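# Place the held card upright in a free stand pocket

## Task

Put the card already in the gripper into an unoccupied pocket of the card stand so it stands there. When finished, every other card must still be in its original pocket, and the stand must be upright with its entire base resting on the table. Then release the card and move the gripper away from it.

## Robot and tools

Robot: two arms, left_arm and right_arm, each with a two-finger gripper and a wrist camera. Cameras: cam_high, cam_low, cam_left_wrist, cam_right_wrist (all 896x504 pixels).

Frame: every pose, target and reported position uses the scene frame. Its origin sits at table-top height, halfway between the nominal arm bases. +z points up, +x points out over the table, and left_arm is on the +y side (image left/right does not match arm names). Calibrated bases: left_arm at (-0.020, +0.376, 0) m, right_arm at (-0.042, -0.247, 0) m, both nearly unrotated. Reported hand positions and orientations may be a few cm off, more at long reach.

Gripper geometry: fingers point along the gripper's +z axis and close along its y axis. end_effector_position is the point between the finger pads, about 1 cm behind the tips.

Row layout (shared by execute_actions and move): one flat list of 16 numbers covering both arms, even if one arm is idle. Order: left_arm x, y, z, qw, qx, qy, qz, opening, then right_arm the same eight. x, y, z are an absolute goal position in metres in the scene frame; qw, qx, qy, qz an absolute goal orientation quaternion, w first. Opening runs -1 (closed) to +1 (fully open, 0.093 m). For an idle arm, repeat its last reported pose and its desired opening each time. To hold an orientation steady, keep sending the same quaternion rather than copying the drifted reported one.

execute_actions(actions, cameras): actions is a list of actions; each action is a list of up to 15 rows, one row per 1/30 s step; a short action repeats its final row to fill 15 steps. An action is rejected for both arms if any target lies more than 0.6 m from that gripper's current position along any of the gripper's axes. An empty actions list just reports state and images. cameras picks images: omitted/null/["all"] for all, [] for none; an unknown name invalidates the call.

move(target, speed, blend, opening_speed, blocking, cameras): drives each gripper in a straight line from its Hand target to the given pose. target is one 16-number row or a list of up to 15 such rows (absolute poses, no 0.6 m limit), total duration capped at 10 s. speed: m/s, 0.002 to 0.5, default 0.25 (rotation up to twice that in rad/s), one value or one per target. blend: metres of corner rounding per target, default 0 (stop at each). opening_speed: rate of opening change per second on the -1..+1 scale, at least 0.2. blocking=false returns after about 0.5 s while the motion continues; a new move replaces a running one. Paths do not avoid obstacles or the other arm; faster moves lag, stray and hit harder, and aiming far past a contact pushes harder. A new opening in a later target is applied only after all arms stop there. Avoid paths passing close to an arm's own base; route around it. The result adds a move: line: done (within 10 mm and 2 degrees), off_target, moving, held, fault, plus limits such as paced (pose clipped) or held (steps withheld). done does not mean contact or no contact.

wait(seconds): 0 to 10 s, arms keep their last command; a running move continues. stop(): brakes a running move (needs room). zoom_image(camera, region): region [x0, y0, x1, y1] in pixels, at most 504x504, from the latest image of a camera included in the newest result. read_manual(section): licence texts only. finished_scene(scene): ends the current scene, given its number; irreversible.

Controller behaviour: each control step the commanded pose is clipped to within 100 mm and 20 degrees of the measured pose, so a single action may fall short; after an action the arm heads to its Hand target, so send the remainder next. Friction and gravity can leave the gripper low, short or tilted, especially when stretched; small commands may not move it or may go sideways. Check position and orientation after each move and correct tilt.

Results: each arm's end_effector_position (m), end_effector_quat_wxyz, Hand target, Tool commands, grip_measured, Joint positions (last entry is finger opening in m, floored at zero), Joint velocities ("within noise" means still), Joint torques (raw, with offsets; joints 1-3 wrap sign beyond ±28 N m). execute_actions results also list positions at some steps.

Gripping: grip_measured is the finger motor reading on the -1..+1 scale; pads meet near -0.94, and each millimetre of object width adds about 0.0208. It may read up to 0.02 high. Commanding about 0.24 below the width reading gives full force (50-65 N per pad); slightly below grips lightly. A reading below -0.94 alone does not prove a thin object is held. Keep sending the closing number to hold; to release, send a value well above the width reading. Avoid dropping the number abruptly far below, which spikes force.

Cautions: do not drop the card or release it while it moves, avoid slamming or pushing hard against the stand, keep other cards in place and the stand fully upright on the table, and never let anything leave the table. Keep the arms from colliding with each other (the clearance check does not cover gripper-to-gripper contact). Occasional brief disturbances may tug the held card or nudge objects. Motors heat when holding loads, stretched out or pushing unreachably; MOTOR HOT appears at 75 °C, an over-temperature fault at 90 °C folds that arm and disables it, and at 100 °C it goes limp.

Each tool is called after "Emit:" as name(argument=value, ...) on one line, values as JSON.

## Session

Emit:
execute_actions(actions=[])

Scene clock: 0.00 s.
left_arm: end_effector_position=(+0.3213, +0.3187, +0.5129) grip_measured=+1.000 end_effector_quat_wxyz=(+0.783, -0.129, +0.564, -0.226) | right_arm: end_effector_position=(+0.3545, -0.2579, +0.2460) grip_measured=-0.972 end_effector_quat_wxyz=(+0.305, -0.601, +0.716, -0.182)
Joint positions: left_arm=[-0.281 1.032 1.166 0.208 -0.193 -0.438 0.093] | right_arm=[-0.102 1.465 1.433 -0.827 -0.17 -1.431 0]
Joint velocities: within noise
Joint torques (N m): no reading
Heat: left arm: 37 °C; right arm: 36 °C.
Hand target: left_arm +0.3215, +0.3187, +0.5118; +0.781, -0.130, +0.567, -0.225 | right_arm +0.3552, -0.2577, +0.2526; +0.312, -0.599, +0.713, -0.188
Tool commands: left_gripper/opening=+1.0 right_gripper/opening=-1.0

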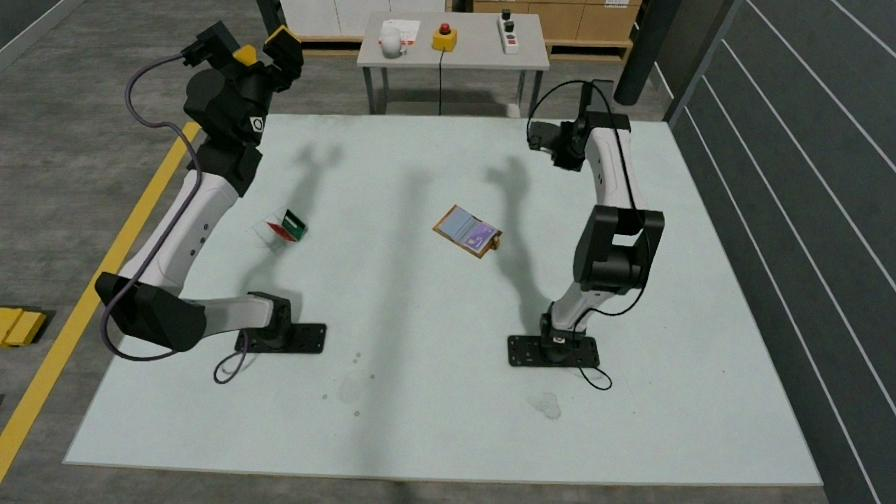

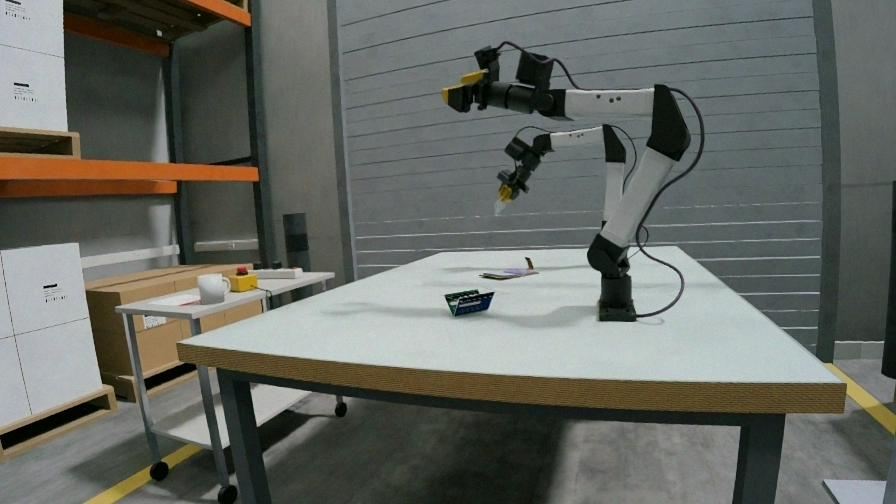

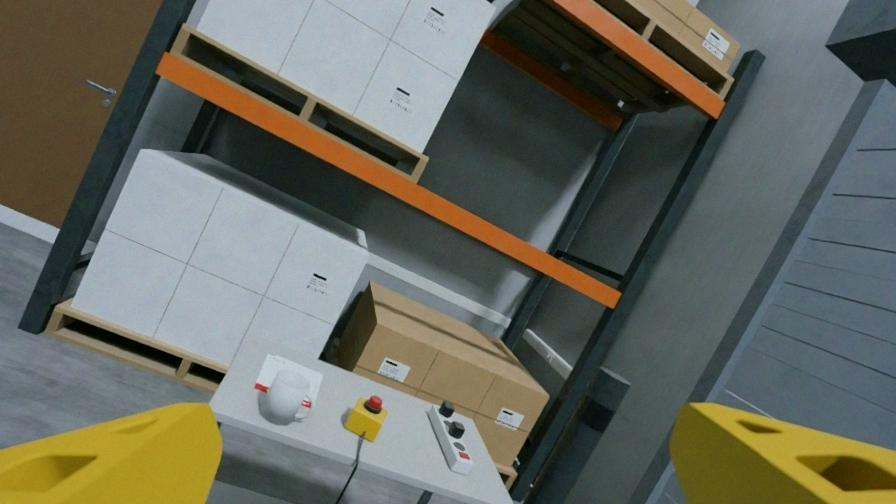

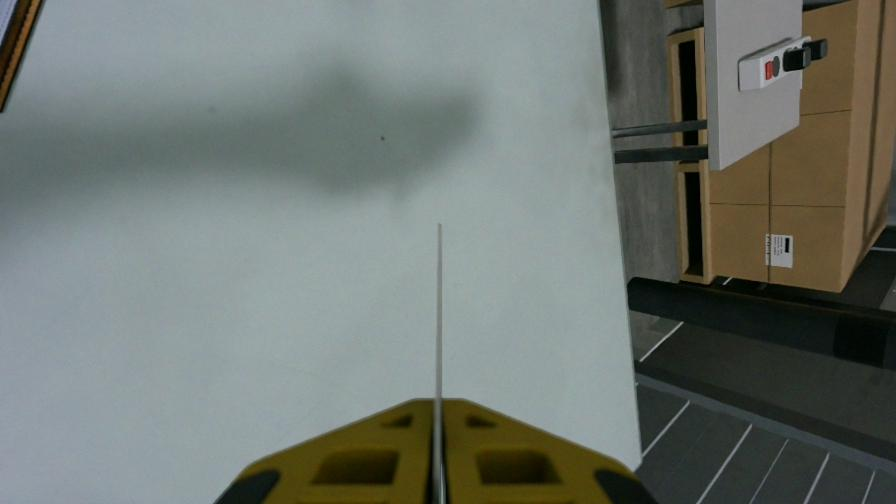

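Emit:
zoom_image(camera="cam_high", region=[240, 190, 340, 260])

Emit:
zoom_image(camera="cam_low", region=[420, 250, 560, 330])

Emit:
zoom_image(camera="cam_low", region=[460, 130, 560, 230])

Scaled by 5.040 from the camera's 896x504 image, which has a finer 1280x720 frame.

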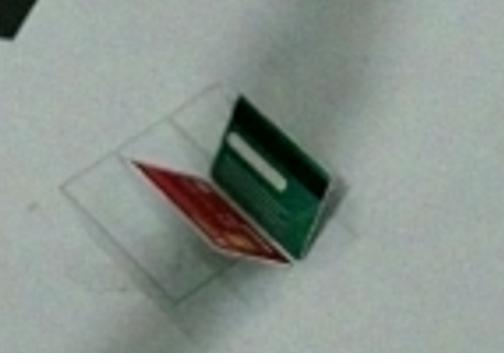

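Scaled by 3.600 from the camera's 896x504 image, which has a finer 1280x720 frame.

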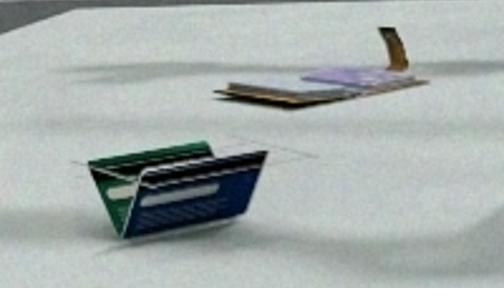

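Scaled by 5.040 from the camera's 896x504 image, which has a finer 1280x720 frame.

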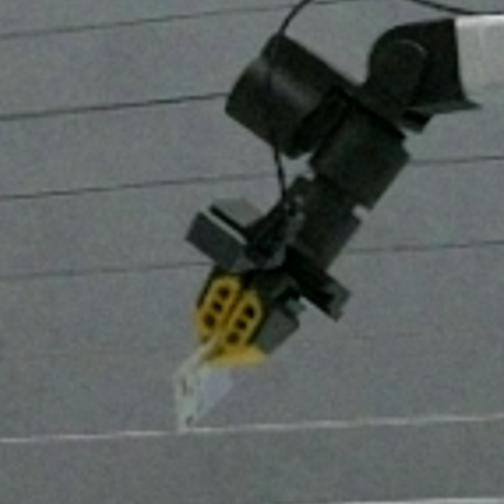

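Emit:
move(target=[0.24,0.36,0.28,0.216,0,0.976,0,1,0.3545,-0.2579,0.2460,0.305,-0.601,0.716,-0.182,-1], cameras=["cam_high","cam_left_wrist"])

Scene clock: 32.57 s.
left_arm: end_effector_position=(+0.2418, +0.3598, +0.2801) grip_measured=+1.000 end_effector_quat_wxyz=(+0.225, -0.009, +0.974, -0.007) | right_arm: end_effector_position=(+0.3545, -0.2579, +0.2460) grip_measured=-0.972 end_effector_quat_wxyz=(+0.305, -0.601, +0.716, -0.182)
Joint positions: left_arm=[-0.1 1.269 1.582 -1.431 -0.026 -0.093 0.093] | right_arm=[-0.102 1.465 1.433 -0.827 -0.17 -1.431 0]
Joint velocities: within noise
Joint torques (N m): left_arm=[-0.28 -1.55 7.92 1.25 -0.01 0.22] | right_arm=[-0.18 -5.72 6.8 1.92 -0.16 -0.09]
Heat: left arm: 39 °C; right arm: 38 °C.
Hand target: left_arm +0.2399, +0.3600, +0.2800; +0.216, +0.000, +0.976, +0.000 | right_arm +0.3545, -0.2578, +0.2461; +0.305, -0.601, +0.716, -0.182
Off the commanded pose: left_arm 0.002 m, 2 deg | right_arm 0.000 m, 0 deg.
move: done
Images, in order (width x height): cam_high 896x504, cam_left_wrist 896x504.

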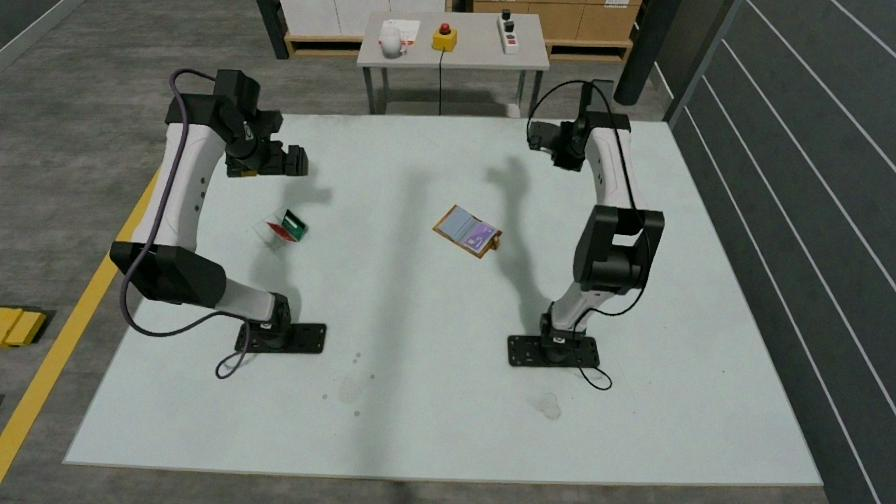

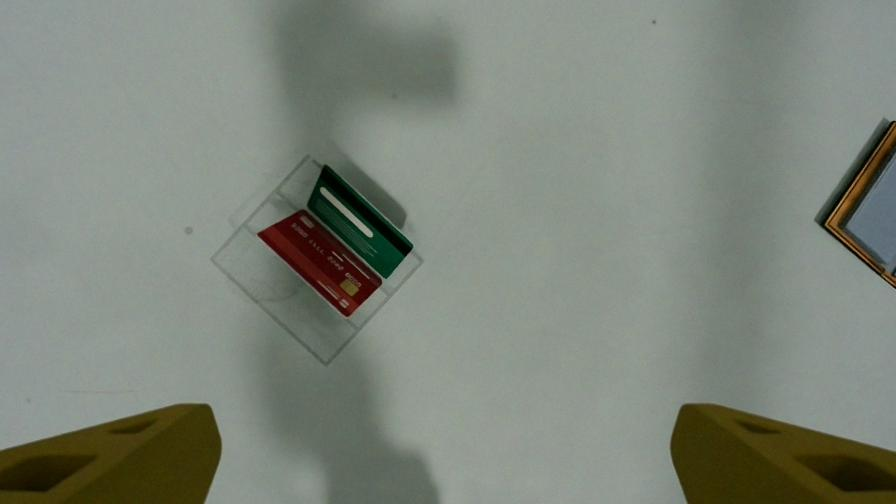

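Emit:
zoom_image(camera="cam_left_wrist", region=[190, 130, 450, 380])

Scaled by 1.938 from the camera's 896x504 image, which has a finer 1280x720 frame.

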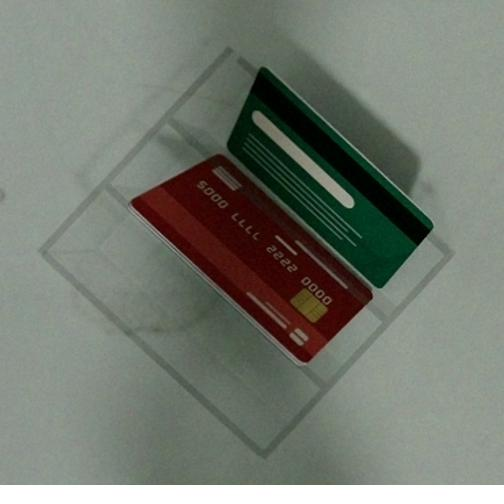

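Emit:
move(target=[0.24,0.28,0.33,0.216,0,0.976,0,1,0.28,0.13,0.19,0.667,-0.667,0.236,-0.236,-1], speed=0.2)

Scene clock: 80.00 s.
left_arm: end_effector_position=(+0.2406, +0.2795, +0.3307) grip_measured=+1.000 end_effector_quat_wxyz=(+0.264, +0.009, +0.964, -0.025) | right_arm: end_effector_position=(+0.2773, +0.1229, +0.1811) grip_measured=-0.973 end_effector_quat_wxyz=(+0.656, -0.675, +0.246, -0.234)
Joint positions: left_arm=[-0.487 1.383 1.867 -1.547 -0.183 -0.401 0.093] | right_arm=[0.845 1.775 0.721 1.022 -0.03 -1.565 0]
Joint velocities: within noise
Joint torques (N m): left_arm=[-0.08 -1.63 7.38 1.38 -0.14 -0.06] | right_arm=[0.03 -6.17 8.01 2.84 -0.11 -0.11]
Heat: left arm: 41 °C; right arm: 39 °C.
Hand target: left_arm +0.2401, +0.2800, +0.3295; +0.257, +0.004, +0.966, -0.019 | right_arm +0.2796, +0.1296, +0.1900; +0.667, -0.667, +0.236, -0.236
Off the commanded pose: left_arm 0.001 m, 6 deg | right_arm 0.012 m, 2 deg.
joint sent to its limit (left arm) — joint 4 (wrist pitch), lower limit. The joint targets are off in orientation, not in position.
move: off_target (left_arm, right_arm)

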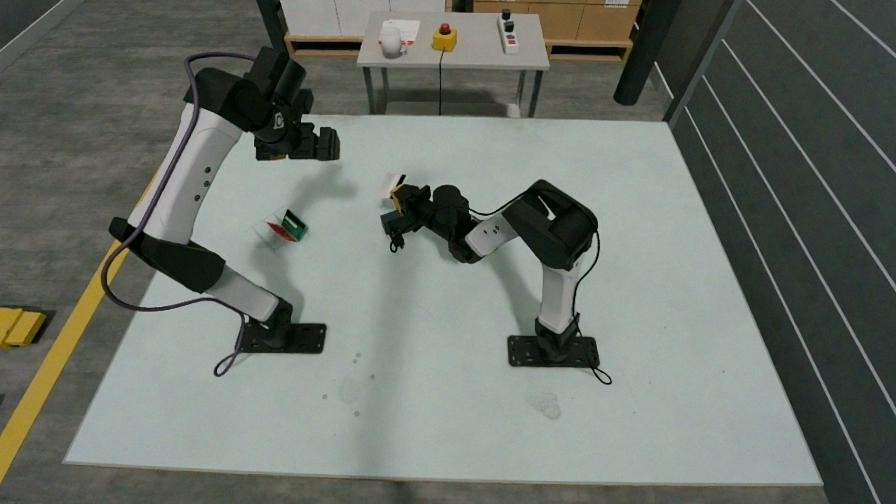

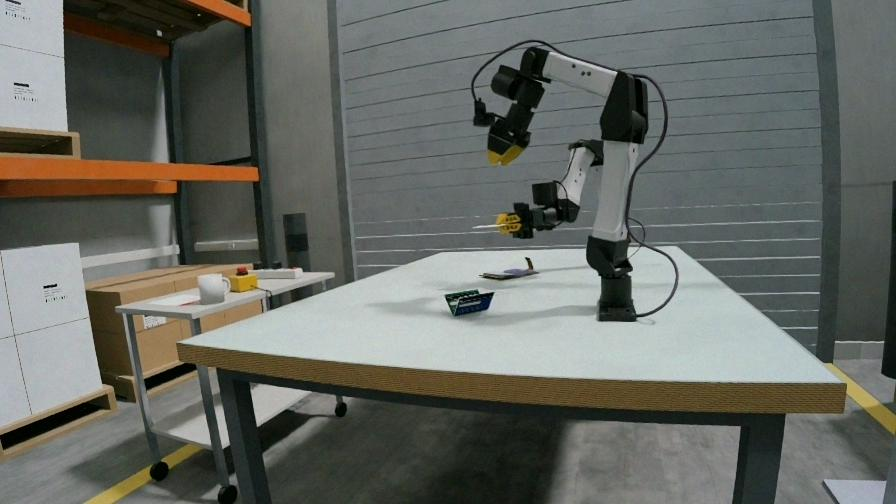

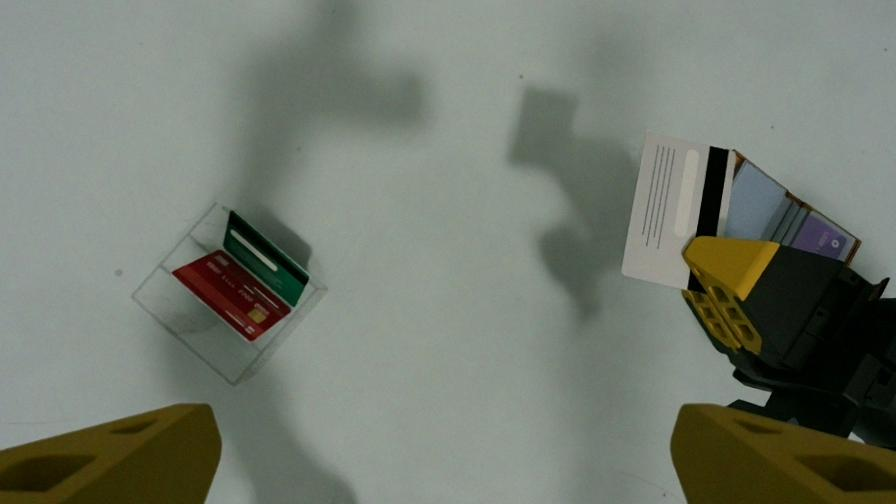

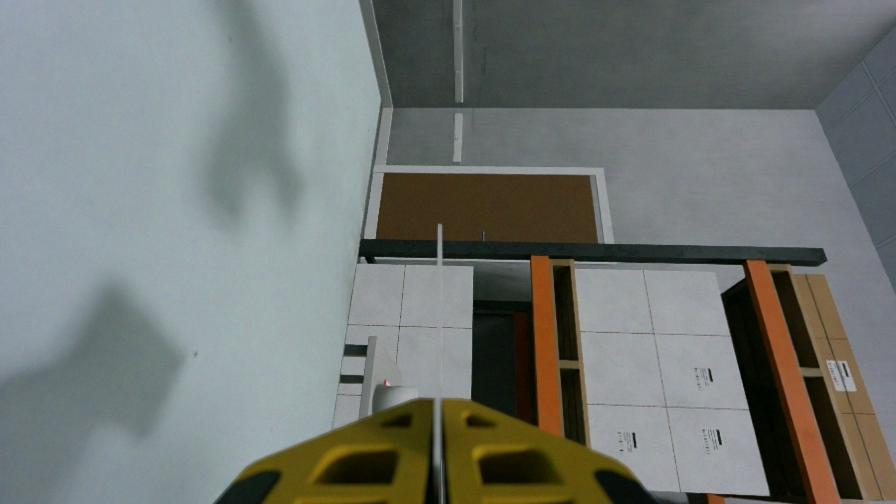

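Emit:
zoom_image(camera="cam_left_wrist", region=[580, 100, 896, 400])

Scaled by 1.595 from the camera's 896x504 image, which has a finer 1280x720 frame.

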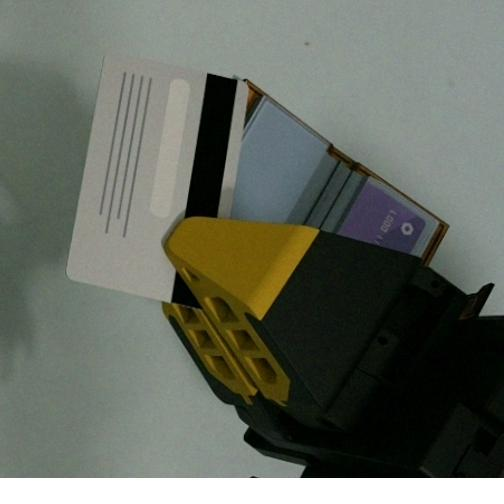

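Emit:
move(target=[0.28,0.222,0.21,0.1045,-0.1045,0.6993,-0.6993,1,0.306,0.067,0.205,0.7039,-0.7039,0.0678,-0.0678,-1], speed=0.2)

Scene clock: 178.03 s.
left_arm: end_effector_position=(+0.2791, +0.2231, +0.2178) grip_measured=+1.000 end_effector_quat_wxyz=(+0.117, -0.088, +0.700, -0.699) | right_arm: end_effector_position=(+0.3005, +0.0655, +0.2021) grip_measured=-0.973 end_effector_quat_wxyz=(+0.703, -0.704, +0.072, -0.067)
Joint positions: left_arm=[0.012 1.422 0.5 0.94 1.311 -1.548 0.093] | right_arm=[0.441 1.802 0.835 0.964 -0.928 -1.566 0]
Joint velocities: within noise
Joint torques (N m): left_arm=[-0.13 -2.4 5.68 1.87 -0.01 -0.02] | right_arm=[-0.58 -6.68 8.05 2.02 -0.11 -0.09]
Heat: left arm: 40 °C; right arm: 41 °C.
Hand target: left_arm +0.2798, +0.2221, +0.2100; +0.104, -0.105, +0.700, -0.699 | right_arm +0.3059, +0.0668, +0.2051; +0.704, -0.704, +0.068, -0.068
Off the commanded pose: left_arm 0.008 m, 2 deg | right_arm 0.006 m, 1 deg.
move: done

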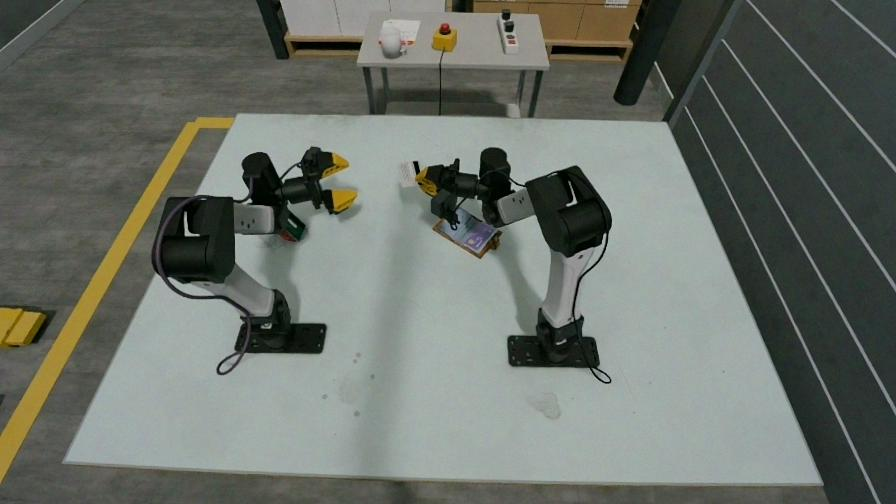

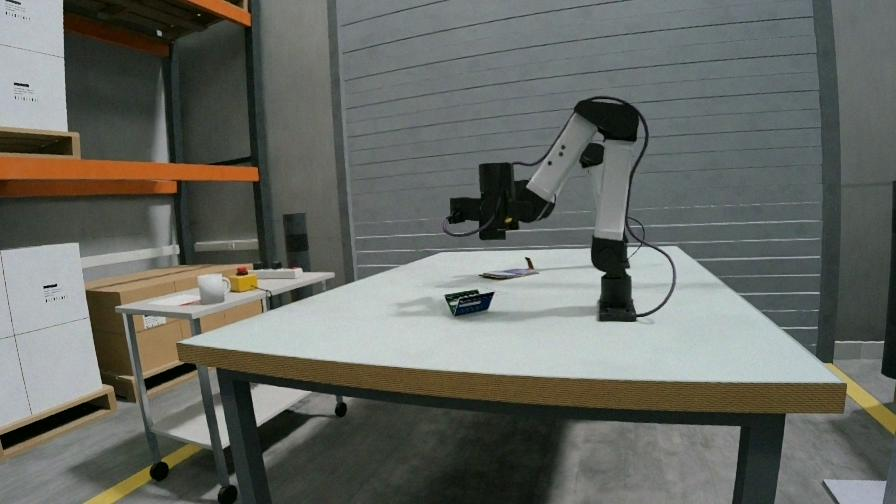

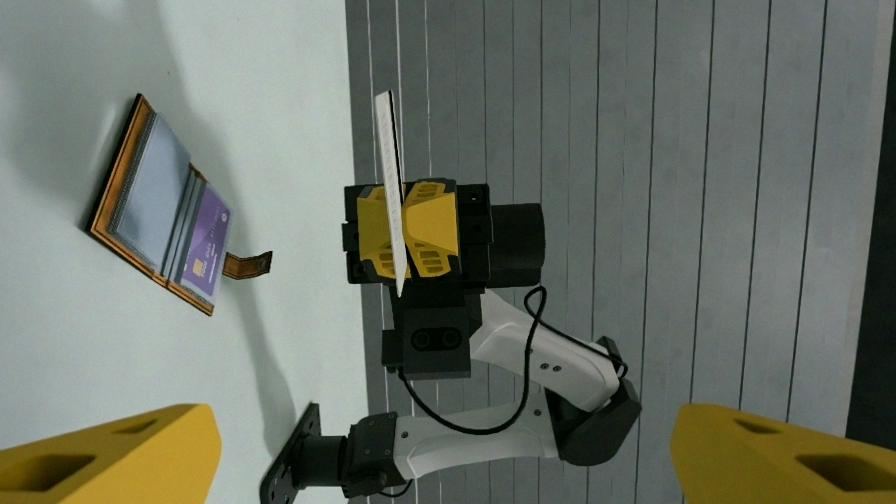

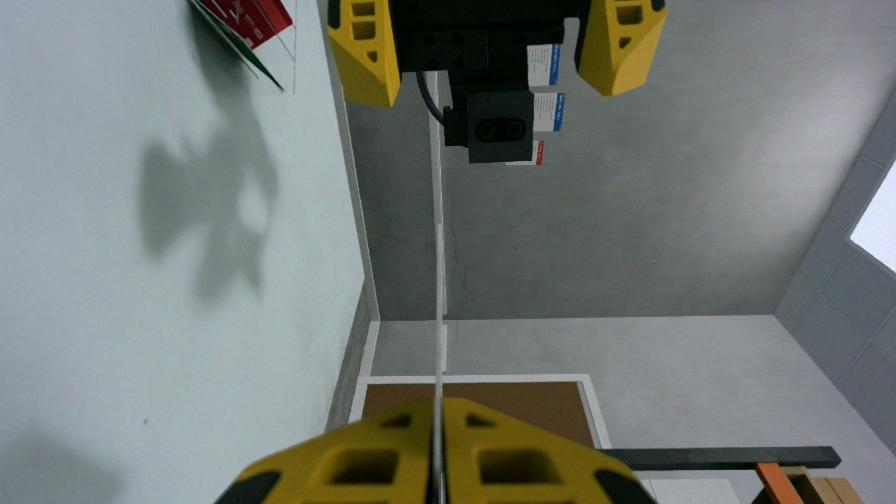

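Emit:
move(target=[0.3065,0.168,0.192,0.1045,-0.1045,0.6993,-0.6993,1,0.3005,0.0655,0.2021,0.703,-0.704,0.072,-0.067,-1], speed=0.15, cameras=["cam_left_wrist","cam_right_wrist"])

Scene clock: 203.87 s.
left_arm: end_effector_position=(+0.3012, +0.1698, +0.1933) grip_measured=+1.000 end_effector_quat_wxyz=(+0.109, -0.096, +0.700, -0.699) | right_arm: end_effector_position=(+0.3005, +0.0655, +0.2019) grip_measured=-0.973 end_effector_quat_wxyz=(+0.703, -0.704, +0.072, -0.067)
Joint positions: left_arm=[-0.184 1.61 0.551 1.061 1.116 -1.554 0.093] | right_arm=[0.441 1.802 0.835 0.963 -0.928 -1.566 0]
Joint velocities: within noise
Joint torques (N m): left_arm=[-0.1 -3.33 7.72 2.06 -0.02 -0.02] | right_arm=[-0.17 -7.88 5.78 2.17 0 -0.05]
Heat: left arm: 39 °C; right arm: 43 °C.
Hand target: left_arm +0.3064, +0.1681, +0.1920; +0.105, -0.104, +0.699, -0.699 | right_arm +0.3006, +0.0655, +0.2022; +0.703, -0.704, +0.072, -0.067
Off the commanded pose: left_arm 0.006 m, 1 deg | right_arm 0.000 m, 0 deg.
move: done
Images, in order (width x height): cam_left_wrist 896x504, cam_right_wrist 896x504.

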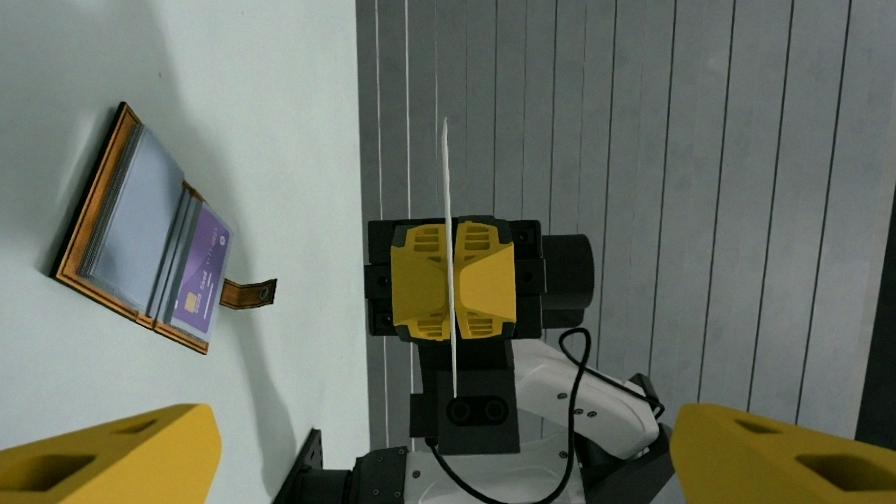

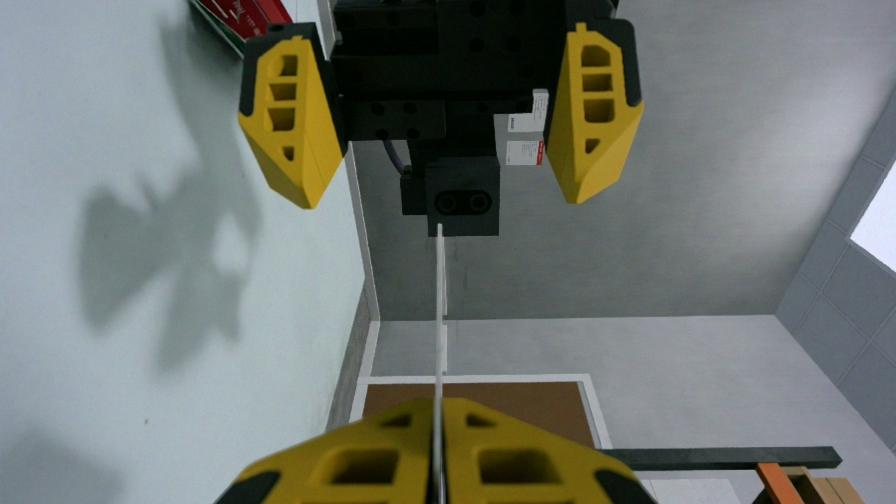

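Emit:
execute_actions(actions=[], cameras=["cam_high","cam_low"])

Emit:
zoom_image(camera="cam_high", region=[300, 120, 500, 230])

Scene clock: 228.47 s.
left_arm: end_effector_position=(+0.3013, +0.1699, +0.1934) grip_measured=+1.000 end_effector_quat_wxyz=(+0.109, -0.096, +0.700, -0.699) | right_arm: end_effector_position=(+0.3005, +0.0655, +0.2019) grip_measured=-0.973 end_effector_quat_wxyz=(+0.703, -0.704, +0.072, -0.067)
Joint positions: left_arm=[-0.184 1.61 0.551 1.062 1.115 -1.554 0.093] | right_arm=[0.441 1.802 0.835 0.963 -0.928 -1.566 0]
Joint velocities: within noise
Joint torques (N m): left_arm=[-0.09 -3.33 7.72 2.05 0 -0.01] | right_arm=[-0.17 -7.88 5.79 2.17 0 -0.05]
Heat: left arm: 40 °C; right arm: 42 °C.
Hand target: left_arm +0.3064, +0.1681, +0.1920; +0.105, -0.104, +0.699, -0.699 | right_arm +0.3006, +0.0655, +0.2022; +0.703, -0.704, +0.072, -0.067
Tool commands: left_gripper/opening=+1.0 right_gripper/opening=-1.0
Off the commanded pose: left_arm 0.006 m, 1 deg | right_arm 0.000 m, 0 deg.
Images, in order (width x height): cam_high 896x504, cam_low 896x504.

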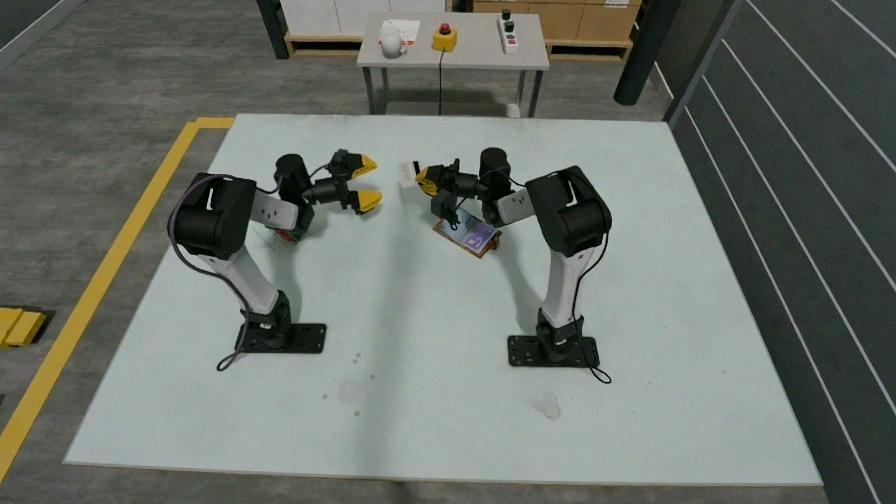

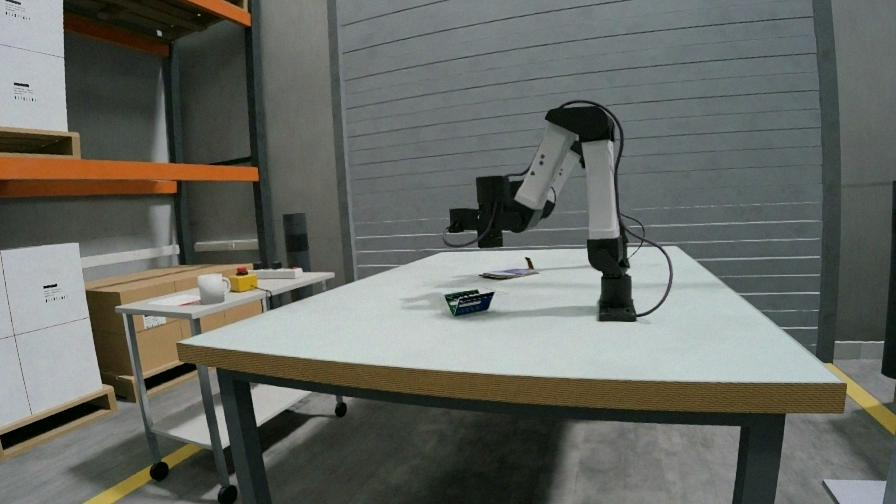

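Scaled by 2.520 from the camera's 896x504 image, which has a finer 1280x720 frame.

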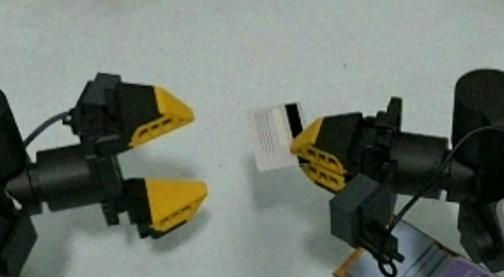

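Emit:
move(target=[0.316,0.146,0.192,0.1045,-0.1045,0.6993,-0.6993,1,0.3005,0.0655,0.2021,0.703,-0.704,0.072,-0.067,-1], speed=0.1)

Emit:
zoom_image(camera="cam_high", region=[340, 120, 460, 220])

Scene clock: 238.73 s.
left_arm: end_effector_position=(+0.3104, +0.1478, +0.1948) grip_measured=+1.000 end_effector_quat_wxyz=(+0.111, -0.093, +0.699, -0.700) | right_arm: end_effector_position=(+0.3005, +0.0655, +0.2019) grip_measured=-0.973 end_effector_quat_wxyz=(+0.703, -0.704, +0.072, -0.067)
Joint positions: left_arm=[-0.254 1.657 0.604 1.062 1.048 -1.554 0.093] | right_arm=[0.441 1.802 0.835 0.963 -0.928 -1.566 0]
Joint velocities: within noise
Joint torques (N m): left_arm=[0.01 -3.69 7.83 2.04 -0.01 -0.01] | right_arm=[-0.17 -7.88 5.79 2.16 0 -0.05]
Heat: left arm: 40 °C; right arm: 42 °C.
Hand target: left_arm +0.3158, +0.1461, +0.1921; +0.105, -0.104, +0.699, -0.699 | right_arm +0.3006, +0.0655, +0.2022; +0.703, -0.704, +0.072, -0.067
Off the commanded pose: left_arm 0.007 m, 1 deg | right_arm 0.000 m, 0 deg.
move: done

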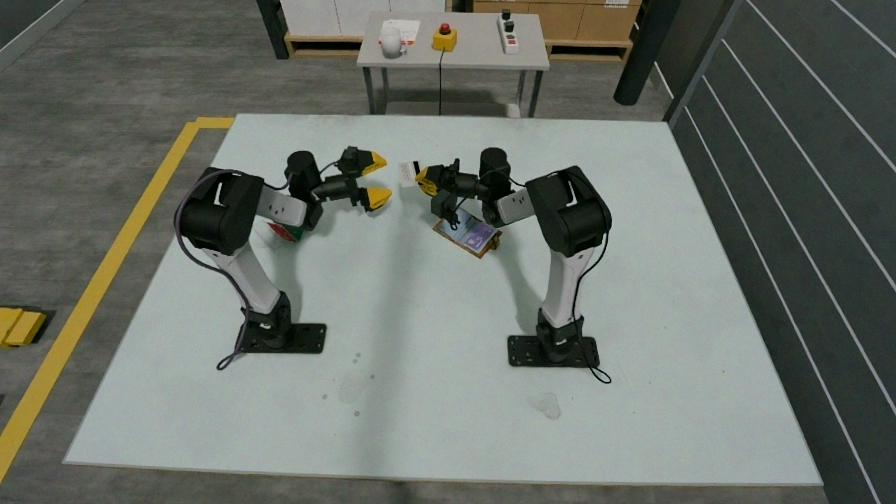

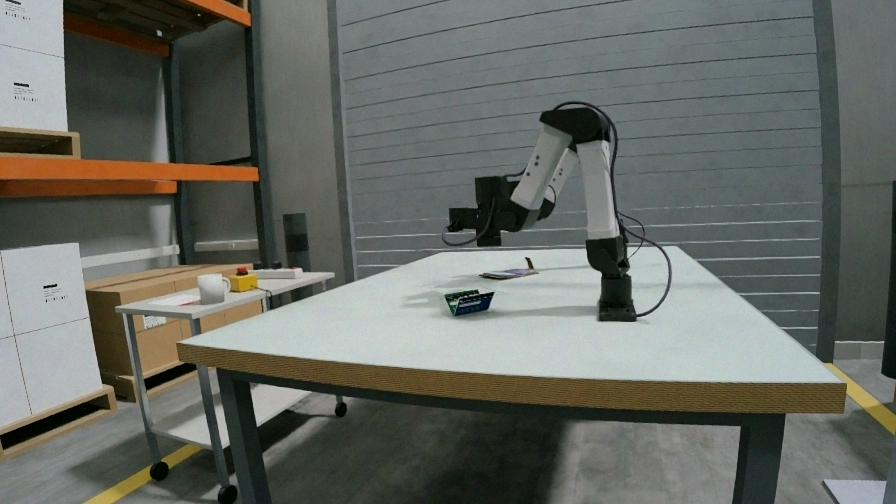

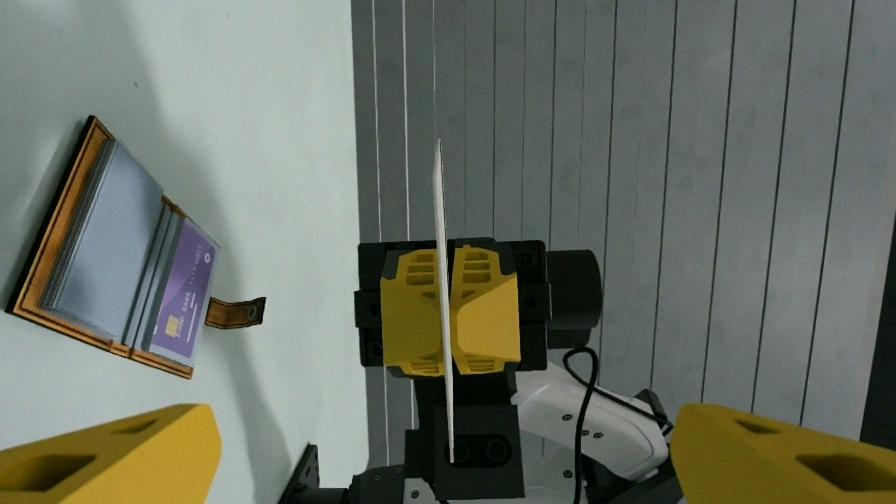

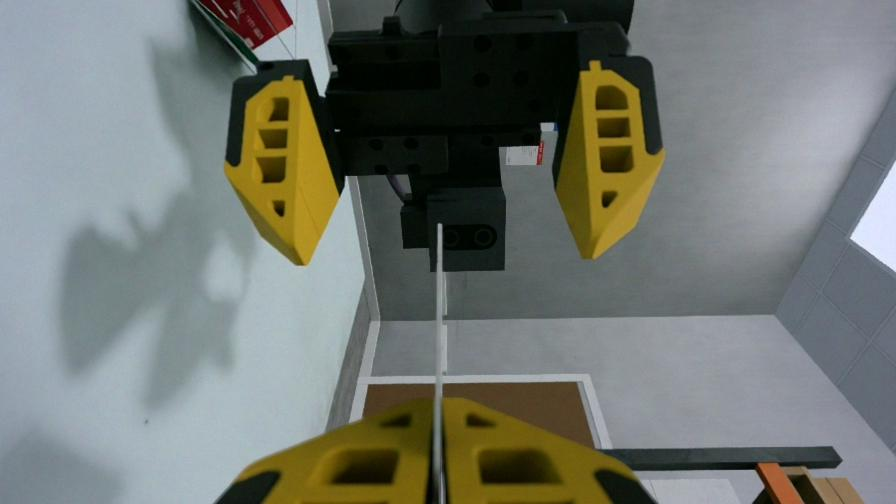

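Scaled by 4.200 from the camera's 896x504 image, which has a finer 1280x720 frame.

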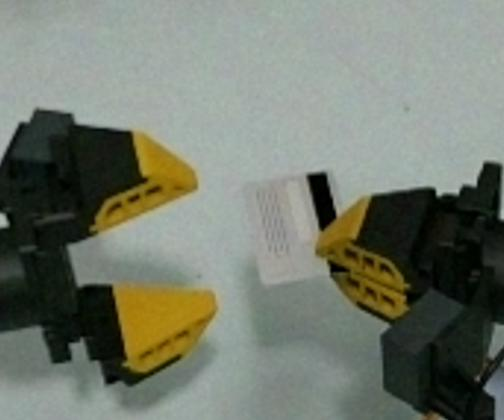

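Emit:
move(target=[0.331,0.111,0.191,0.1045,-0.1045,0.6993,-0.6993,1,0.3005,0.0655,0.2021,0.703,-0.704,0.072,-0.067,-1], speed=0.06)

Emit:
zoom_image(camera="cam_high", region=[340, 120, 460, 220])

Scene clock: 252.00 s.
left_arm: end_effector_position=(+0.3253, +0.1134, +0.1971) grip_measured=+1.000 end_effector_quat_wxyz=(+0.115, -0.089, +0.697, -0.703) | right_arm: end_effector_position=(+0.3005, +0.0655, +0.2019) grip_measured=-0.973 end_effector_quat_wxyz=(+0.703, -0.704, +0.072, -0.067)
Joint positions: left_arm=[-0.349 1.739 0.701 1.062 0.953 -1.555 0.093] | right_arm=[0.441 1.802 0.835 0.963 -0.928 -1.566 0]
Joint velocities: within noise
Joint torques (N m): left_arm=[0.03 -4.29 7.95 1.99 0 -0.01] | right_arm=[-0.16 -7.87 5.79 2.16 0 -0.05]
Heat: left arm: 40 °C; right arm: 43 °C.
Hand target: left_arm +0.3307, +0.1112, +0.1911; +0.105, -0.104, +0.699, -0.699 | right_arm +0.3006, +0.0655, +0.2022; +0.703, -0.704, +0.072, -0.067
Off the commanded pose: left_arm 0.009 m, 2 deg | right_arm 0.000 m, 0 deg.
move: done

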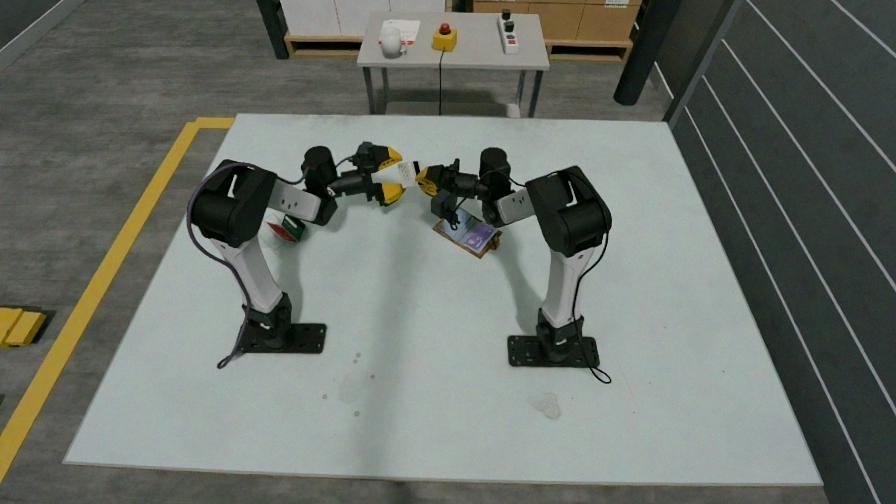

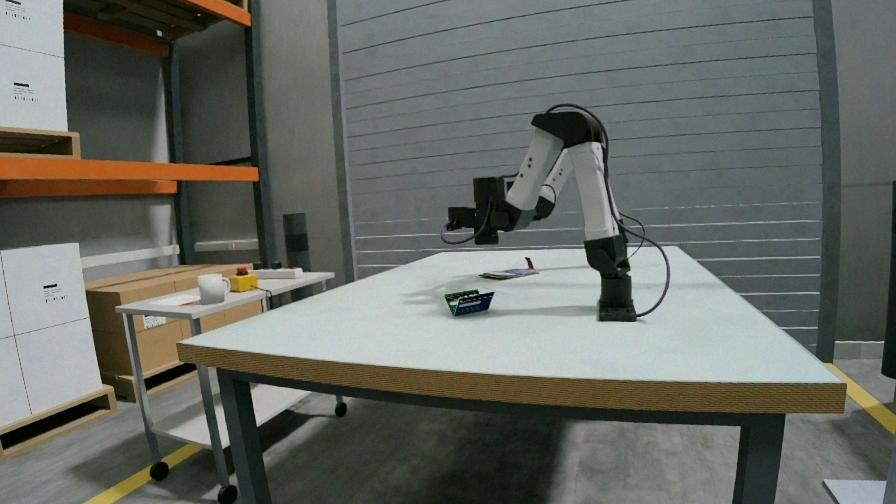

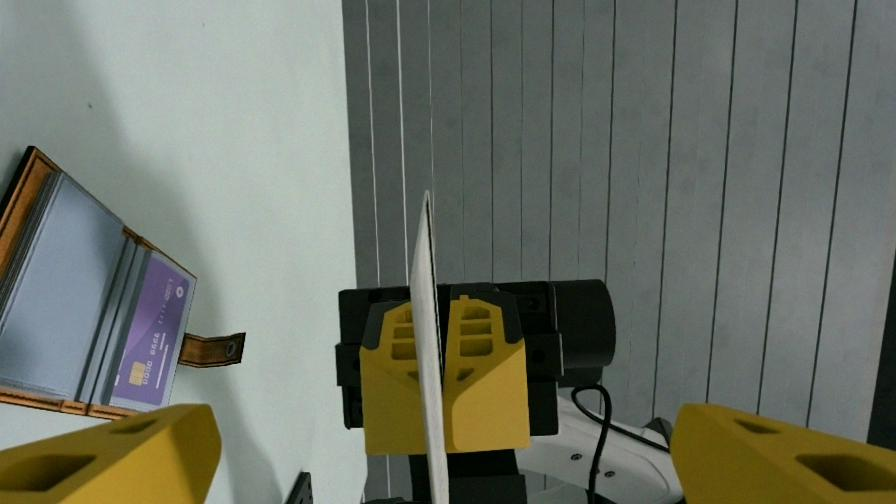

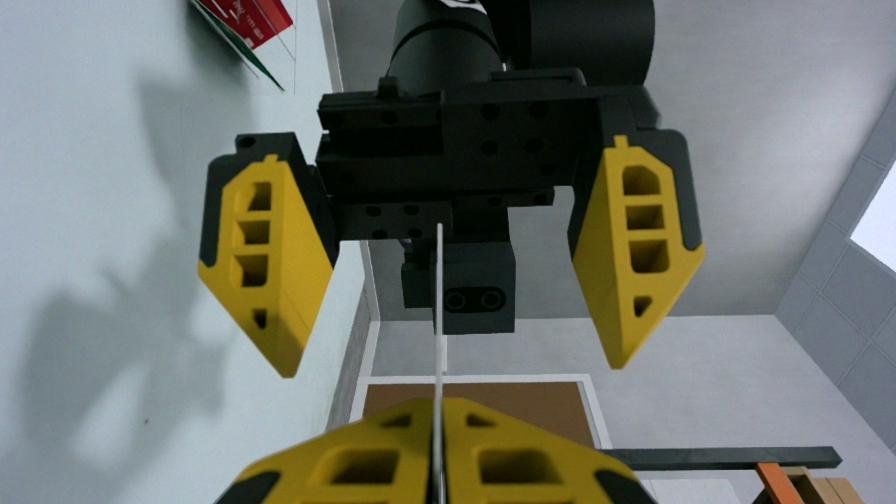

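Scaled by 4.200 from the camera's 896x504 image, which has a finer 1280x720 frame.

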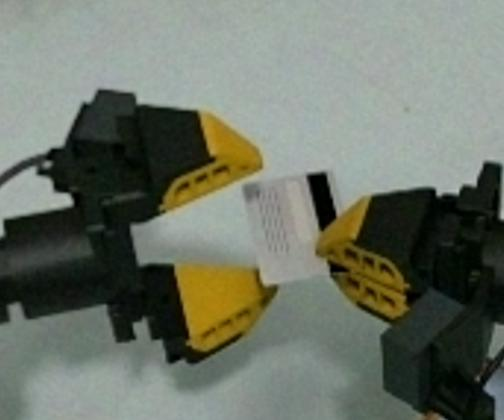

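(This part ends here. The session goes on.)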